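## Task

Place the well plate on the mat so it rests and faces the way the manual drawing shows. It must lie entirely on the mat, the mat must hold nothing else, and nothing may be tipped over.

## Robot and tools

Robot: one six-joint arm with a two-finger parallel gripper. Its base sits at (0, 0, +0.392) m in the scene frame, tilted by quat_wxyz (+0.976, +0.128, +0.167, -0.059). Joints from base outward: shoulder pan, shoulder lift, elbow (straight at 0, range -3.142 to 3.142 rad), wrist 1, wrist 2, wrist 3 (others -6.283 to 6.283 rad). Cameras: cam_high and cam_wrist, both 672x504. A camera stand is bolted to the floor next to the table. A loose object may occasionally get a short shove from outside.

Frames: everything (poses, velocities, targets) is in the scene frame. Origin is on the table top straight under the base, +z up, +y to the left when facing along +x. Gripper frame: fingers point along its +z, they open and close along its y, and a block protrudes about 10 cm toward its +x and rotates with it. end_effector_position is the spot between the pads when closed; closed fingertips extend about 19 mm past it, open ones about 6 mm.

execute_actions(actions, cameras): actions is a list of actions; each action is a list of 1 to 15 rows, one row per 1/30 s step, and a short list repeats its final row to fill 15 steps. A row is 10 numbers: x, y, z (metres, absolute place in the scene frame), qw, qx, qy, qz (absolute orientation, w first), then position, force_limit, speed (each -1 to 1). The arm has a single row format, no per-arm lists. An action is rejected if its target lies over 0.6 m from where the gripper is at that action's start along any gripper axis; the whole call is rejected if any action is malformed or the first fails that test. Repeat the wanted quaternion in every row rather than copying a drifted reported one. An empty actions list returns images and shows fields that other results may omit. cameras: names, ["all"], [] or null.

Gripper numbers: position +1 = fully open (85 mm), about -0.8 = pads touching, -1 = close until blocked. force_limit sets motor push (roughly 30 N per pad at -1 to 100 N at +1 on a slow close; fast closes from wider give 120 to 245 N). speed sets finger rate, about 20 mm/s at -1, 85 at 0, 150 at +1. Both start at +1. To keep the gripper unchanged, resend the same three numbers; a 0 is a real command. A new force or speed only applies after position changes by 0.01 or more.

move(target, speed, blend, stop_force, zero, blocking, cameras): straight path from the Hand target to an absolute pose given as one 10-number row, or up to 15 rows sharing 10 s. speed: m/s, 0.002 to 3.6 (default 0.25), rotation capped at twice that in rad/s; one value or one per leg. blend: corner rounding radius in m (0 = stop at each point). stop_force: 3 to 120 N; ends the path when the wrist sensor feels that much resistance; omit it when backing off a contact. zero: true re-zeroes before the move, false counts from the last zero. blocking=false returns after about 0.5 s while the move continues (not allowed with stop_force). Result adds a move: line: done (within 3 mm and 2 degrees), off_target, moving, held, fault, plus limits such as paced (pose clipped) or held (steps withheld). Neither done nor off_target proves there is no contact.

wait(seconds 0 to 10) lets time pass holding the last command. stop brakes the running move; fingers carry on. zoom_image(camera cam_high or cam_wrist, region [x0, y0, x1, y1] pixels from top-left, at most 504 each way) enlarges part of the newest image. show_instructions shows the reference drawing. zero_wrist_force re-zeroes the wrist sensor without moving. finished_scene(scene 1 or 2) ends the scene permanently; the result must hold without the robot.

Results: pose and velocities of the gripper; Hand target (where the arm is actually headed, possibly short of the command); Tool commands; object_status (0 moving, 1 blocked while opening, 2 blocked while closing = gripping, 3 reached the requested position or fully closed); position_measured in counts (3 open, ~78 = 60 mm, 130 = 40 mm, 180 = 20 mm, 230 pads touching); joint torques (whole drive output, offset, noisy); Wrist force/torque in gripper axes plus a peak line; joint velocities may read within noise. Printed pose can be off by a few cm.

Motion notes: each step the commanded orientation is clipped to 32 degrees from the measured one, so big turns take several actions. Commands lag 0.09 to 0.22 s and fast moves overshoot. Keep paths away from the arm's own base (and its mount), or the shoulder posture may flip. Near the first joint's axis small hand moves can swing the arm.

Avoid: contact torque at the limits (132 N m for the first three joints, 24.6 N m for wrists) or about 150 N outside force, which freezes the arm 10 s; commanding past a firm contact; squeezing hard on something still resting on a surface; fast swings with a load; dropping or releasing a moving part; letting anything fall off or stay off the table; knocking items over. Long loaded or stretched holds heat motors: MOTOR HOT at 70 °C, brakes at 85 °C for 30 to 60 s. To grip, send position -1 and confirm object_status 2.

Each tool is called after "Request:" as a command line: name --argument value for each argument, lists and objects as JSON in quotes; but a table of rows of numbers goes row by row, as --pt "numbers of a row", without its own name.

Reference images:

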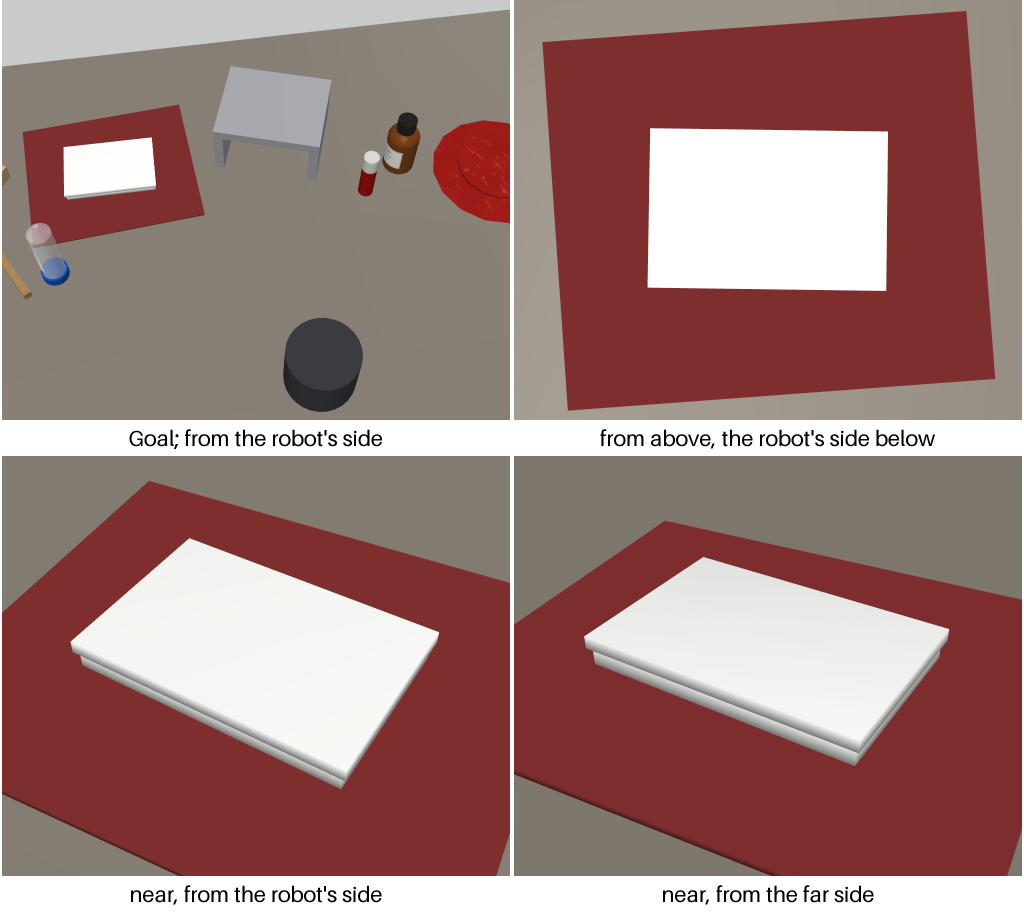

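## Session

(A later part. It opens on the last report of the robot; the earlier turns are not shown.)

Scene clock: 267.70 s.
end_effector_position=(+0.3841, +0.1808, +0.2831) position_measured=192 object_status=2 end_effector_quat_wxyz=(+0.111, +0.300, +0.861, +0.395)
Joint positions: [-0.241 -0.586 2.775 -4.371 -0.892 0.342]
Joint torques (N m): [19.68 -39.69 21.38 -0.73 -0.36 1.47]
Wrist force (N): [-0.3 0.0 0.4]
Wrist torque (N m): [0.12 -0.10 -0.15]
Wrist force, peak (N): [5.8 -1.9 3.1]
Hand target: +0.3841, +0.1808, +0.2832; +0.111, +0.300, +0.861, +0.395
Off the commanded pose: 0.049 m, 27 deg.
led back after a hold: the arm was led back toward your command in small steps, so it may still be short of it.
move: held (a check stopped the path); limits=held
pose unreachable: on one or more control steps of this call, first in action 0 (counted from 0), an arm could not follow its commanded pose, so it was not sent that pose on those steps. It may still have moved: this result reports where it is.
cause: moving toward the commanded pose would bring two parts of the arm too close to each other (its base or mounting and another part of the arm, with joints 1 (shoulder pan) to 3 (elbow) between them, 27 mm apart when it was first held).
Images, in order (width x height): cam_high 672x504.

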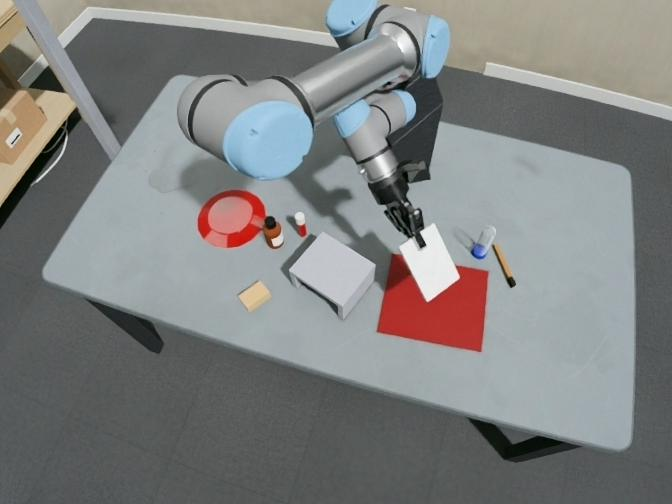

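Request:
move --pt "0.45 0.236 0.25 -0.243 -0.346 -0.742 -0.520 -1 0 -1" --pt "0.45 0.236 0.12 -0.243 -0.346 -0.742 -0.520 -1 0 -1" --speed '[0.25,0.12]' --cameras '["all"]'

Request:
zoom_image --camera "cam_high" --region '[330, 200, 530, 360]'

Scene clock: 289.97 s.
end_effector_position=(+0.3959, +0.1918, +0.2771) position_measured=192 object_status=2 end_effector_quat_wxyz=(+0.132, +0.308, +0.843, +0.421)
Joint positions: [-0.228 -0.491 2.713 -4.485 -0.844 0.415]
Joint torques (N m): [2.97 -39.08 22.69 -0.45 -0.49 -1.21]
Wrist force (N): [-0.5 -0.2 0.6]
Wrist torque (N m): [0.07 -0.04 -0.06]
Wrist force, peak (N): [-0.6 -1.9 3.4]
Hand target: +0.3959, +0.1918, +0.2771; +0.132, +0.308, +0.843, +0.421
Off the commanded pose: 0.172 m, 21 deg.
move: held (a check stopped the path); path passed 0 of 2 targets; limits=held
pose unreachable: on one or more control steps of this call, first in action 0 (counted from 0), an arm could not follow its commanded pose, so it was not sent that pose on those steps. It may still have moved: this result reports where it is.
cause: moving toward the commanded pose would bring two parts of the arm too close to each other (its base or mounting and another part of the arm, with joints 1 (shoulder pan) to 3 (elbow) between them, 17 mm apart when it was first held).

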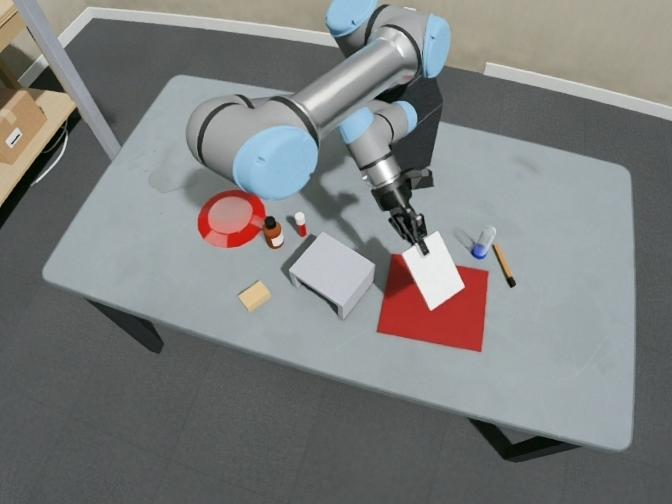

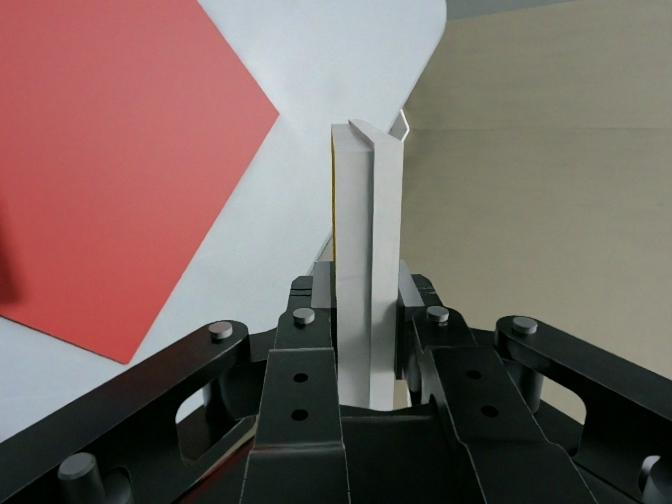

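Scaled by 2.520 from the camera's 672x504 image, which has a finer 960x720 frame.

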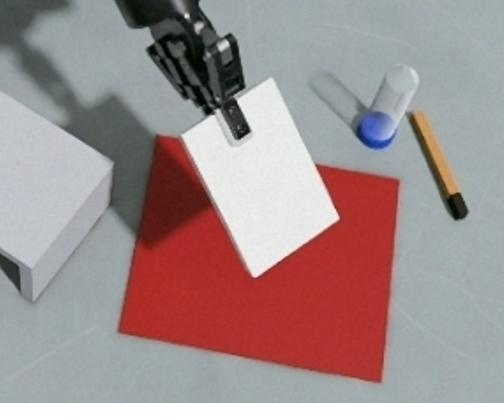

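Request:
move --pt "0.48 0.24 0.29 0.132 0.308 0.843 0.421 -1 -1 -1" --pt "0.49 0.25 0.24 0.243 0.346 0.742 0.520 -1 -1 -1" --speed 0.2 --cameras '["cam_high"]'

Scene clock: 316.53 s.
end_effector_position=(+0.4900, +0.2500, +0.2400) position_measured=192 object_status=2 end_effector_quat_wxyz=(+0.243, +0.346, +0.742, +0.520)
Joint positions: [-0.03 -0.283 2.229 -4.757 -0.88 0.922]
Joint torques (N m): [24.03 -18.76 5.15 -5.8 -1.07 1.62]
Wrist force (N): [-0.1 0.3 0.4]
Wrist torque (N m): [0.17 -0.11 -0.15]
Wrist force, peak (N): [-0.5 1.2 1.1]
Hand target: +0.4900, +0.2500, +0.2400; +0.243, +0.346, +0.742, +0.520
Off the commanded pose: 0.000 m, 0 deg.
move: done
Images, in order (width x height): cam_high 672x504.

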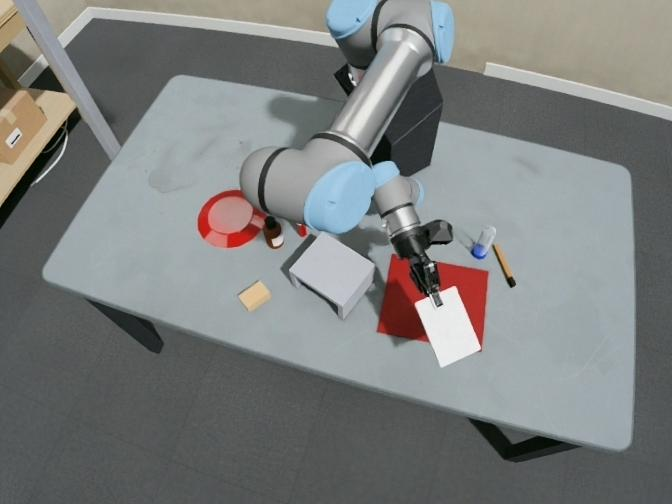

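Request:
move --pt "0.48 0.22 0.26 0.11 0.334 0.814 0.463 -1 -1 -1" --pt "0.46 0.20 0.24 0.0436 0.4981 0.8649 0.0 -1 -1 -1" --speed 0.0021 --blocking false

Request:
stop

Request:
move --pt "0.48 0.22 0.26 0.171 0.296 0.814 0.470 -1 -1 -1" --pt "0.46 0.20 0.24 0.0436 0.0755 0.8627 0.4981 -1 -1 -1" --speed 0.2 --cameras '["cam_high"]'

Scene clock: 328.10 s.
end_effector_position=(+0.4899, +0.2499, +0.2401) position_measured=192 object_status=2 end_effector_quat_wxyz=(+0.242, +0.346, +0.742, +0.520) end_effector_velocity=(+0.000, -0.001, +0.000) end_effector_angular_velocity=(-0.001, +0.003, +0.002)
Joint positions: [-0.031 -0.284 2.23 -4.755 -0.88 0.921]
Joint velocities: [-0.002 -0.004 0.004 0.006 0.002 -0.003]
Joint torques (N m): [5.61 -42.29 21.12 -0.52 3.34 -1.1]
Wrist force (N): [-0.2 0.2 0.6]
Wrist torque (N m): [0.16 -0.09 -0.07]
Wrist force, peak (N): [-0.2 0.5 0.8]
Hand target: +0.4899, +0.2498, +0.2401; +0.242, +0.346, +0.743, +0.520
Tool commands: gripper/position=-1.0 gripper/force_limit=-1.0 gripper/speed=-1.0
Off the commanded pose: 0.058 m, 69 deg.
move: running; path passed 0 of 2 targets

Scene clock: 328.33 s.
end_effector_position=(+0.4899, +0.2498, +0.2401) position_measured=192 object_status=2 end_effector_quat_wxyz=(+0.242, +0.346, +0.743, +0.520)
Joint positions: [-0.031 -0.285 2.23 -4.754 -0.88 0.92]
Joint velocities: within noise
Joint torques (N m): [5.94 -42.54 19.69 -0.49 3.43 -1.06]
Wrist force (N): [-0.1 0.5 0.4]
Wrist torque (N m): [0.20 -0.11 -0.04]
Wrist force, peak (N): [-0.1 0.5 0.4]
Hand target: +0.4899, +0.2498, +0.2401; +0.242, +0.346, +0.743, +0.520
Tool commands: gripper/position=-1.0 gripper/force_limit=-1.0 gripper/speed=-1.0
Off the commanded pose: 0.058 m, 69 deg.
earlier move: stopped; path passed 0 of 2 targets

Scene clock: 331.53 s.
end_effector_position=(+0.4600, +0.2000, +0.2400) position_measured=192 object_status=2 end_effector_quat_wxyz=(+0.044, +0.076, +0.863, +0.498)
Joint positions: [-0.229 -0.896 2.417 -3.214 -0.699 -0.318]
Joint torques (N m): [21.06 -45.02 -0.76 0.57 -0.44 -1.14]
Wrist force (N): [0.0 0.0 0.4]
Wrist torque (N m): [0.12 -0.10 -0.04]
Wrist force, peak (N): [0.2 -0.1 1.0]
Hand target: +0.4600, +0.2000, +0.2400; +0.044, +0.076, +0.863, +0.498
Off the commanded pose: 0.000 m, 0 deg.
move: done
Images, in order (width x height): cam_high 672x504.

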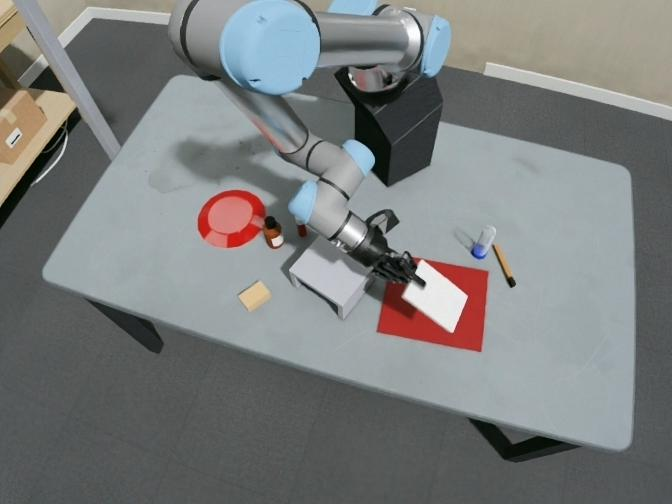

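Request:
move --pt "0.407 0.217 0.2 0.0029 0.0054 0.883 0.469 -1 -1 -1" --pt "0.407 0.217 0.125 0.0029 0.0054 0.883 0.469 -1 -1 -1" --speed 0.12

Request:
move --target '[0.407,0.217,0.085,0.0029,0.0054,0.883,0.469,-1,-1,-1]' --speed 0.01 --stop_force 4 --cameras '["cam_high","cam_wrist"]'

Scene clock: 351.50 s.
end_effector_position=(+0.4070, +0.2170, +0.1251) position_measured=192 object_status=2 end_effector_quat_wxyz=(+0.003, +0.005, +0.883, +0.469)
Joint positions: [-0.228 -0.603 2.299 -3.248 -0.82 -0.506]
Joint torques (N m): [2.99 -24.14 3.5 -4.45 4 -0.97]
Wrist force (N): [0.1 0.3 0.5]
Wrist torque (N m): [0.18 -0.14 -0.05]
Wrist force, peak (N): [0.2 -0.8 1.1]
Hand target: +0.4070, +0.2170, +0.1250; +0.003, +0.005, +0.883, +0.469
Off the commanded pose: 0.000 m, 0 deg.
move: done

Scene clock: 354.50 s.
end_effector_position=(+0.4070, +0.2170, +0.1074) position_measured=192 object_status=2 end_effector_quat_wxyz=(+0.003, +0.005, +0.883, +0.469)
Joint positions: [-0.235 -0.558 2.265 -3.254 -0.82 -0.514]
Joint torques (N m): [21.75 -44.16 15.37 0.63 -0.69 2]
Wrist force (N): [0.4 2.6 -2.1]
Wrist torque (N m): [-0.14 -0.08 -0.04]
Wrist force, peak (N): [0.2 4.6 -4.4]
Hand target: +0.4070, +0.2170, +0.1074; +0.003, +0.005, +0.883, +0.469
Off the commanded pose: 0.022 m, 0 deg.
move: contact

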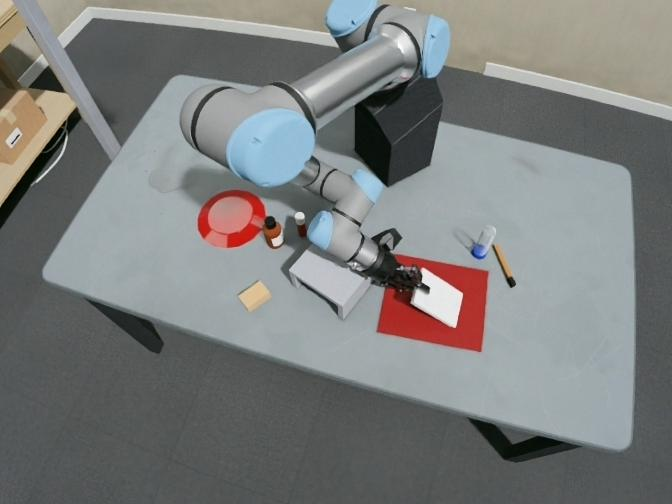

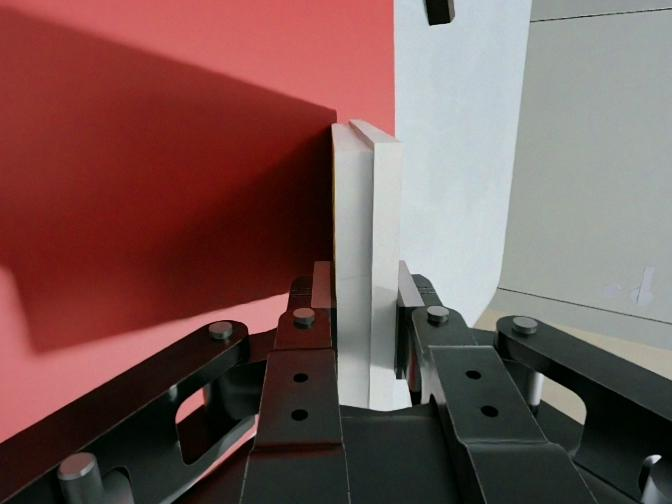

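Request:
move --target '[0.407,0.217,0.1074,0.0029,0.0054,0.883,0.469,-0.2,-1,-1]'

Request:
move --target '[0.407,0.217,0.05,0.0029,0.0054,0.883,0.469,-0.2,-1,-1]' --speed 0.012 --stop_force 4 --cameras '["cam_high","cam_wrist"]'

Scene clock: 361.40 s.
end_effector_position=(+0.4070, +0.2170, +0.1074) position_measured=154 object_status=0 end_effector_quat_wxyz=(+0.003, +0.005, +0.883, +0.469)
Joint positions: [-0.235 -0.558 2.265 -3.254 -0.82 -0.514]
Joint torques (N m): [21.43 -44.65 14.67 0.26 0.05 1.64]
Wrist force (N): [0.0 0.7 0.4]
Wrist torque (N m): [0.11 -0.12 -0.04]
Wrist force, peak (N): [0.5 2.6 -2.5]
Hand target: +0.4070, +0.2170, +0.1074; +0.003, +0.005, +0.883, +0.469
Off the commanded pose: 0.000 m, 0 deg.
move: done

Scene clock: 365.30 s.
end_effector_position=(+0.4070, +0.2170, +0.0746) position_measured=154 object_status=3 end_effector_quat_wxyz=(+0.003, +0.005, +0.883, +0.469)
Joint positions: [-0.246 -0.477 2.2 -3.258 -0.82 -0.53]
Joint torques (N m): [20.61 -45.38 17.31 1 -0.36 1.71]
Wrist force (N): [-1.2 4.0 1.4]
Wrist torque (N m): [0.50 0.07 -0.06]
Wrist force, peak (N): [-0.5 32.2 -6.6]
Hand target: +0.4070, +0.2170, +0.0746; +0.003, +0.005, +0.883, +0.469
Off the commanded pose: 0.025 m, 0 deg.
move: contact

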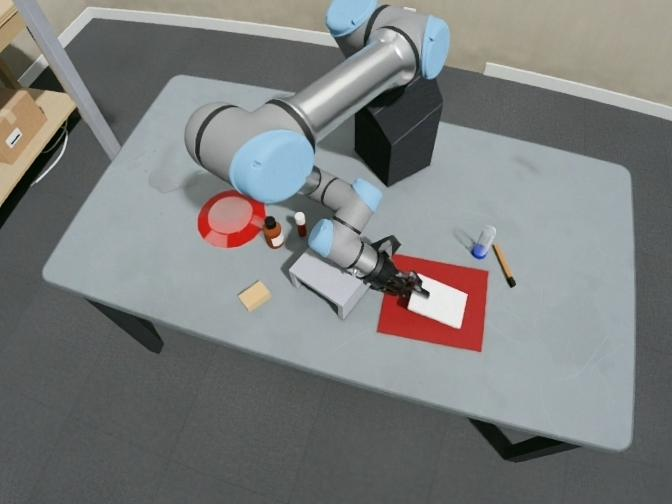

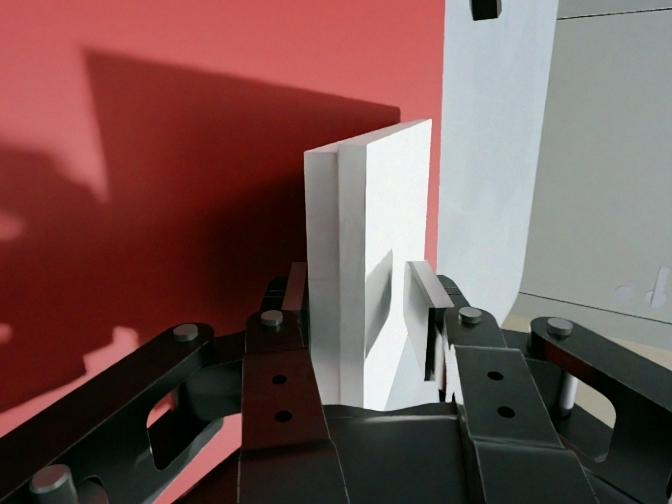

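Request:
move --target '[0.407,0.202,0.0765,0.0029,0.0054,0.883,0.469,-0.2,-1,-1]' --speed 0.03

Request:
move --target '[0.407,0.202,0.05,0.0029,0.0054,0.883,0.469,-0.2,-1,-1]' --speed 0.012 --stop_force 4 --cameras '["cam_high","cam_wrist"]'

Scene clock: 372.50 s.
end_effector_position=(+0.4126, +0.2065, +0.0839) position_measured=154 object_status=3 end_effector_quat_wxyz=(+0.013, +0.010, +0.875, +0.484)
Joint positions: [-0.278 -0.503 2.212 -3.215 -0.781 -0.574]
Joint torques (N m): [-54.76 -38.94 -9.18 -0.32 -13.9 -1.48]
Wrist force (N): [-9.3 133.9 36.1]
Wrist torque (N m): [14.98 0.83 0.42]
Wrist force, peak (N): [-19.6 145.6 42.2]
Hand target: +0.4071, +0.2019, +0.0767; +0.003, +0.005, +0.883, +0.469
Off the commanded pose: 0.010 m, 2 deg.
move: off_target

Scene clock: 373.70 s.
end_effector_position=(+0.4130, +0.2068, +0.0844) position_measured=154 object_status=3 end_effector_quat_wxyz=(+0.013, +0.011, +0.875, +0.485)
Joint positions: [-0.278 -0.503 2.212 -3.215 -0.779 -0.574]
Joint torques (N m): [-21.24 -25.79 -12.21 -4.05 -14.32 1.11]
Wrist force (N): [-1.2 107.9 16.7]
Wrist torque (N m): [12.52 -0.04 0.54]
Wrist force, peak (N): [-9.7 134.0 36.1]
Hand target: +0.4126, +0.2065, +0.0839; +0.013, +0.010, +0.875, +0.484
Off the commanded pose: 0.035 m, 2 deg.
move: contact

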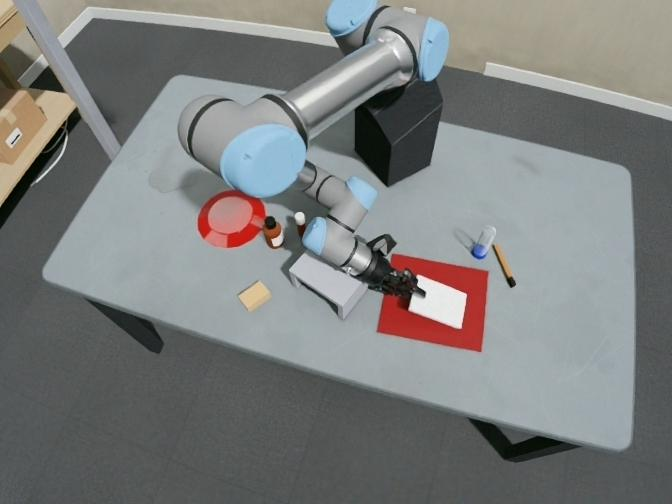

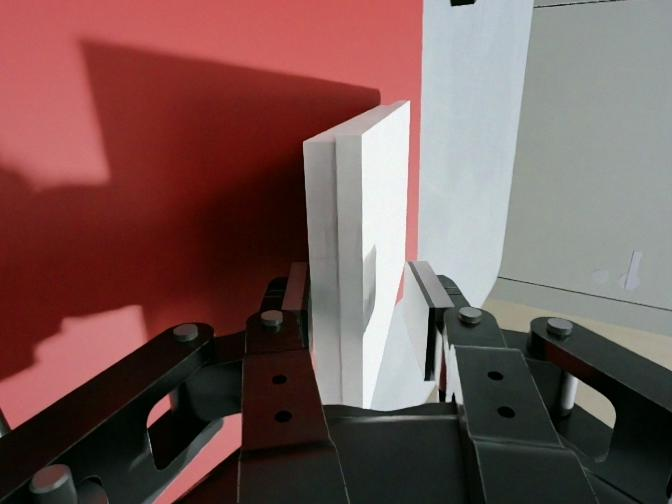

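Request:
move --pt "0.407 0.222 0.1 0.003 0.0054 0.883 0.469 -0.2 -1 -1" --pt "0.407 0.228 0.11 0.003 0.0056 0.924 0.383 -0.2 -1 -1" --speed 0.05 --cameras '["cam_wrist"]'

Request:
zero_wrist_force

Request:
move --target '[0.407,0.228,0.06,0.003,0.0056,0.924,0.383,-0.2,-1,-1]' --speed 0.015 --stop_force 4 --cameras '["cam_high","cam_wrist"]'

Scene clock: 382.23 s.
end_effector_position=(+0.4070, +0.2280, +0.1100) position_measured=154 object_status=3 end_effector_quat_wxyz=(+0.003, +0.006, +0.924, +0.383)
Joint positions: [-0.12 -0.575 2.295 -3.452 -1.003 -0.309]
Joint torques (N m): [22.31 -44.25 14.86 -4.67 -1.11 1.61]
Wrist force (N): [-1.0 0.5 -0.5]
Wrist torque (N m): [0.10 -0.01 -0.13]
Wrist force, peak (N): [-4.5 110.5 14.8]
Hand target: +0.4070, +0.2280, +0.1100; +0.003, +0.006, +0.924, +0.383
Off the commanded pose: 0.000 m, 0 deg.
move: done
Images, in order (width x height): cam_wrist 672x504.

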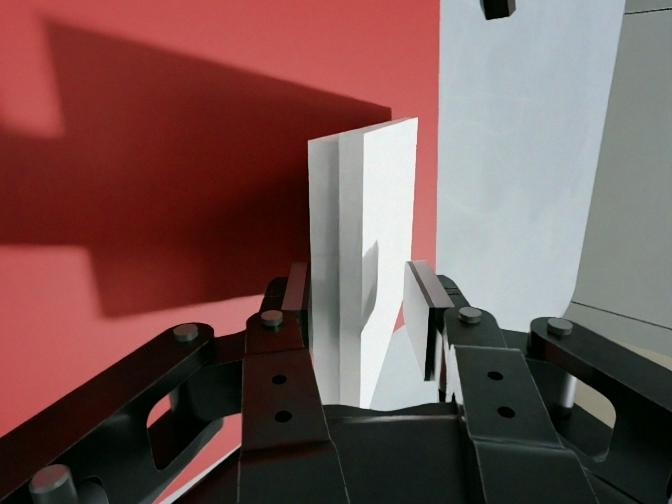

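Wrist force sensor zeroed.

Scene clock: 386.47 s.
end_effector_position=(+0.4070, +0.2280, +0.0600) position_measured=154 object_status=3 end_effector_quat_wxyz=(+0.003, +0.006, +0.924, +0.383)
Joint positions: [-0.143 -0.451 2.198 -3.466 -0.999 -0.336]
Joint torques (N m): [4.23 -22.95 2.05 -4.44 3.05 -1.01]
Wrist force (N, zeroed by zero_wrist_force): [-0.3 1.2 -2.0]
Wrist torque (N m, zeroed by zero_wrist_force): [-0.32 0.10 0.09]
Wrist force, peak (N, zeroed by zero_wrist_force): [-0.4 1.2 -2.1]
Hand target: +0.4070, +0.2280, +0.0600; +0.003, +0.006, +0.924, +0.383
Off the commanded pose: 0.000 m, 0 deg.
move: done

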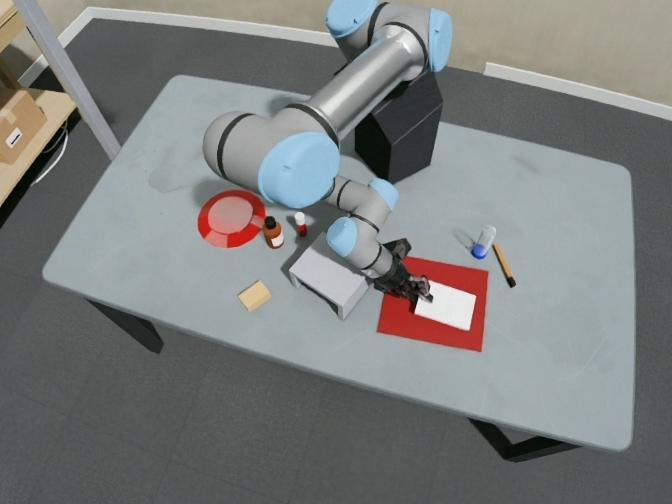

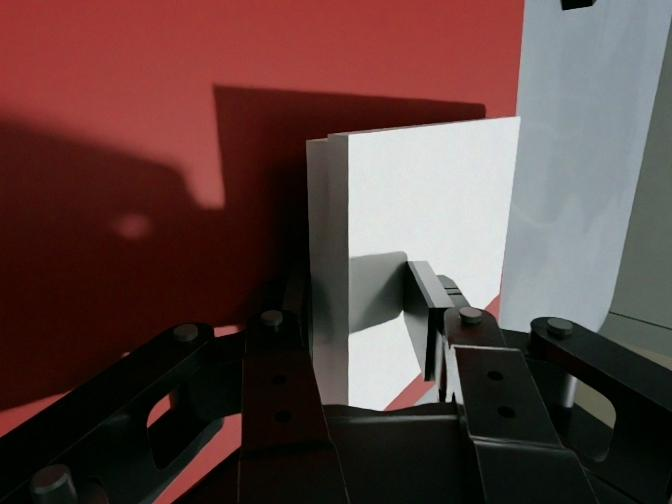

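Request:
move --target '[0.407,0.172,0.116,0.003,0.0056,0.924,0.383,-0.2,-1,-1]' --speed 0.04 --cameras '["cam_high","cam_wrist"]'

Scene clock: 393.20 s.
end_effector_position=(+0.4073, +0.1724, +0.1163) position_measured=154 object_status=3 end_effector_quat_wxyz=(+0.003, +0.006, +0.923, +0.384)
Joint positions: [-0.25 -0.664 2.344 -3.33 -0.985 -0.463]
Joint torques (N m): [-24.55 -37.02 7.01 1.49 -14.34 -1.16]
Wrist force (N, zeroed by zero_wrist_force): [-12.2 70.5 -6.8]
Wrist torque (N m, zeroed by zero_wrist_force): [4.96 0.98 0.17]
Wrist force, peak (N, zeroed by zero_wrist_force): [-25.8 51.3 94.7]
Hand target: +0.4070, +0.1720, +0.1160; +0.003, +0.006, +0.924, +0.383
Off the commanded pose: 0.001 m, 0 deg.
move: done

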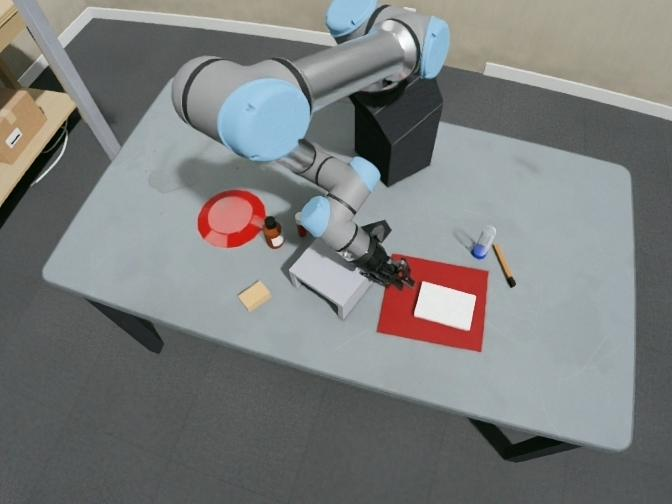

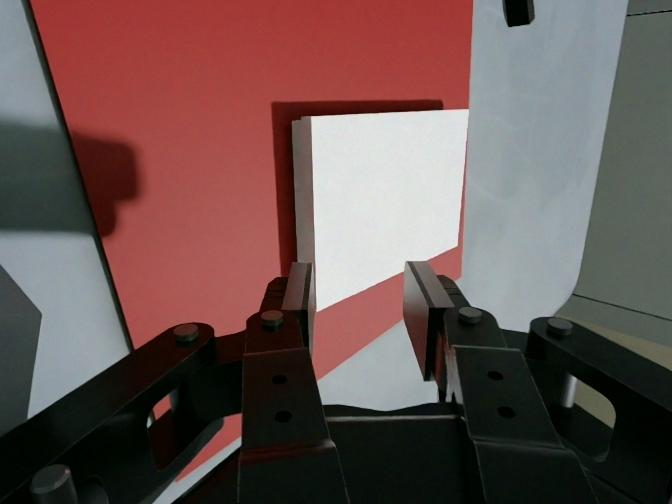

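Request:
move --pt "0.407 0.18 0.19 0.003 0.0056 0.924 0.383 -0.2 -1 -1" --pt "0.33 0.15 0.35 0.003 0.0056 0.924 0.383 -0.2 -1 -1" --speed 0.15 --blend 0.03 --cameras '["cam_high"]'

Request:
zoom_image --camera "cam_high" --region '[340, 220, 540, 370]'

Scene clock: 403.40 s.
end_effector_position=(+0.3300, +0.1500, +0.3500) position_measured=154 object_status=3 end_effector_quat_wxyz=(+0.003, +0.006, +0.924, +0.383)
Joint positions: [-0.322 -1.675 2.781 -2.707 -0.983 -0.55]
Joint torques (N m): [-1.27 -27.46 -9.44 1 0.28 -1.25]
Wrist force (N, zeroed by zero_wrist_force): [-1.1 -2.1 1.2]
Wrist torque (N m, zeroed by zero_wrist_force): [-0.37 0.22 0.06]
Wrist force, peak (N, zeroed by zero_wrist_force): [-12.1 70.9 -6.9]
Hand target: +0.3300, +0.1500, +0.3500; +0.003, +0.006, +0.924, +0.383
Off the commanded pose: 0.000 m, 0 deg.
move: done
Images, in order (width x height): cam_high 672x504.

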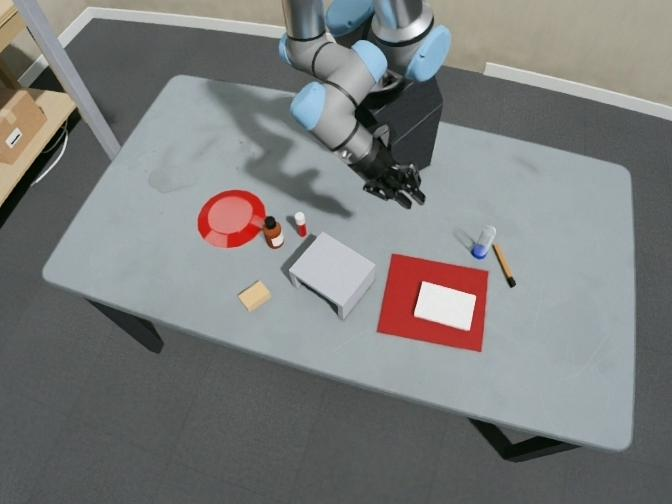

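Scaled by 2.520 from the camera's 672x504 image, which has a finer 960x720 frame.

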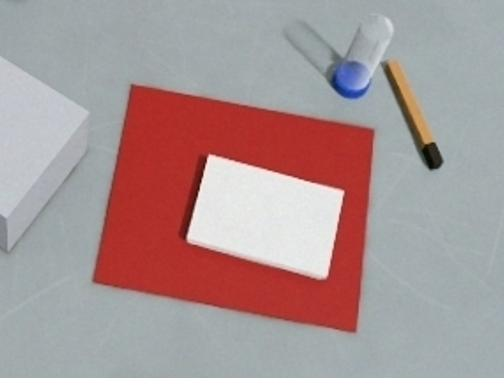

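Request:
finished_scene --scene 2

The scene is finished: the task was done.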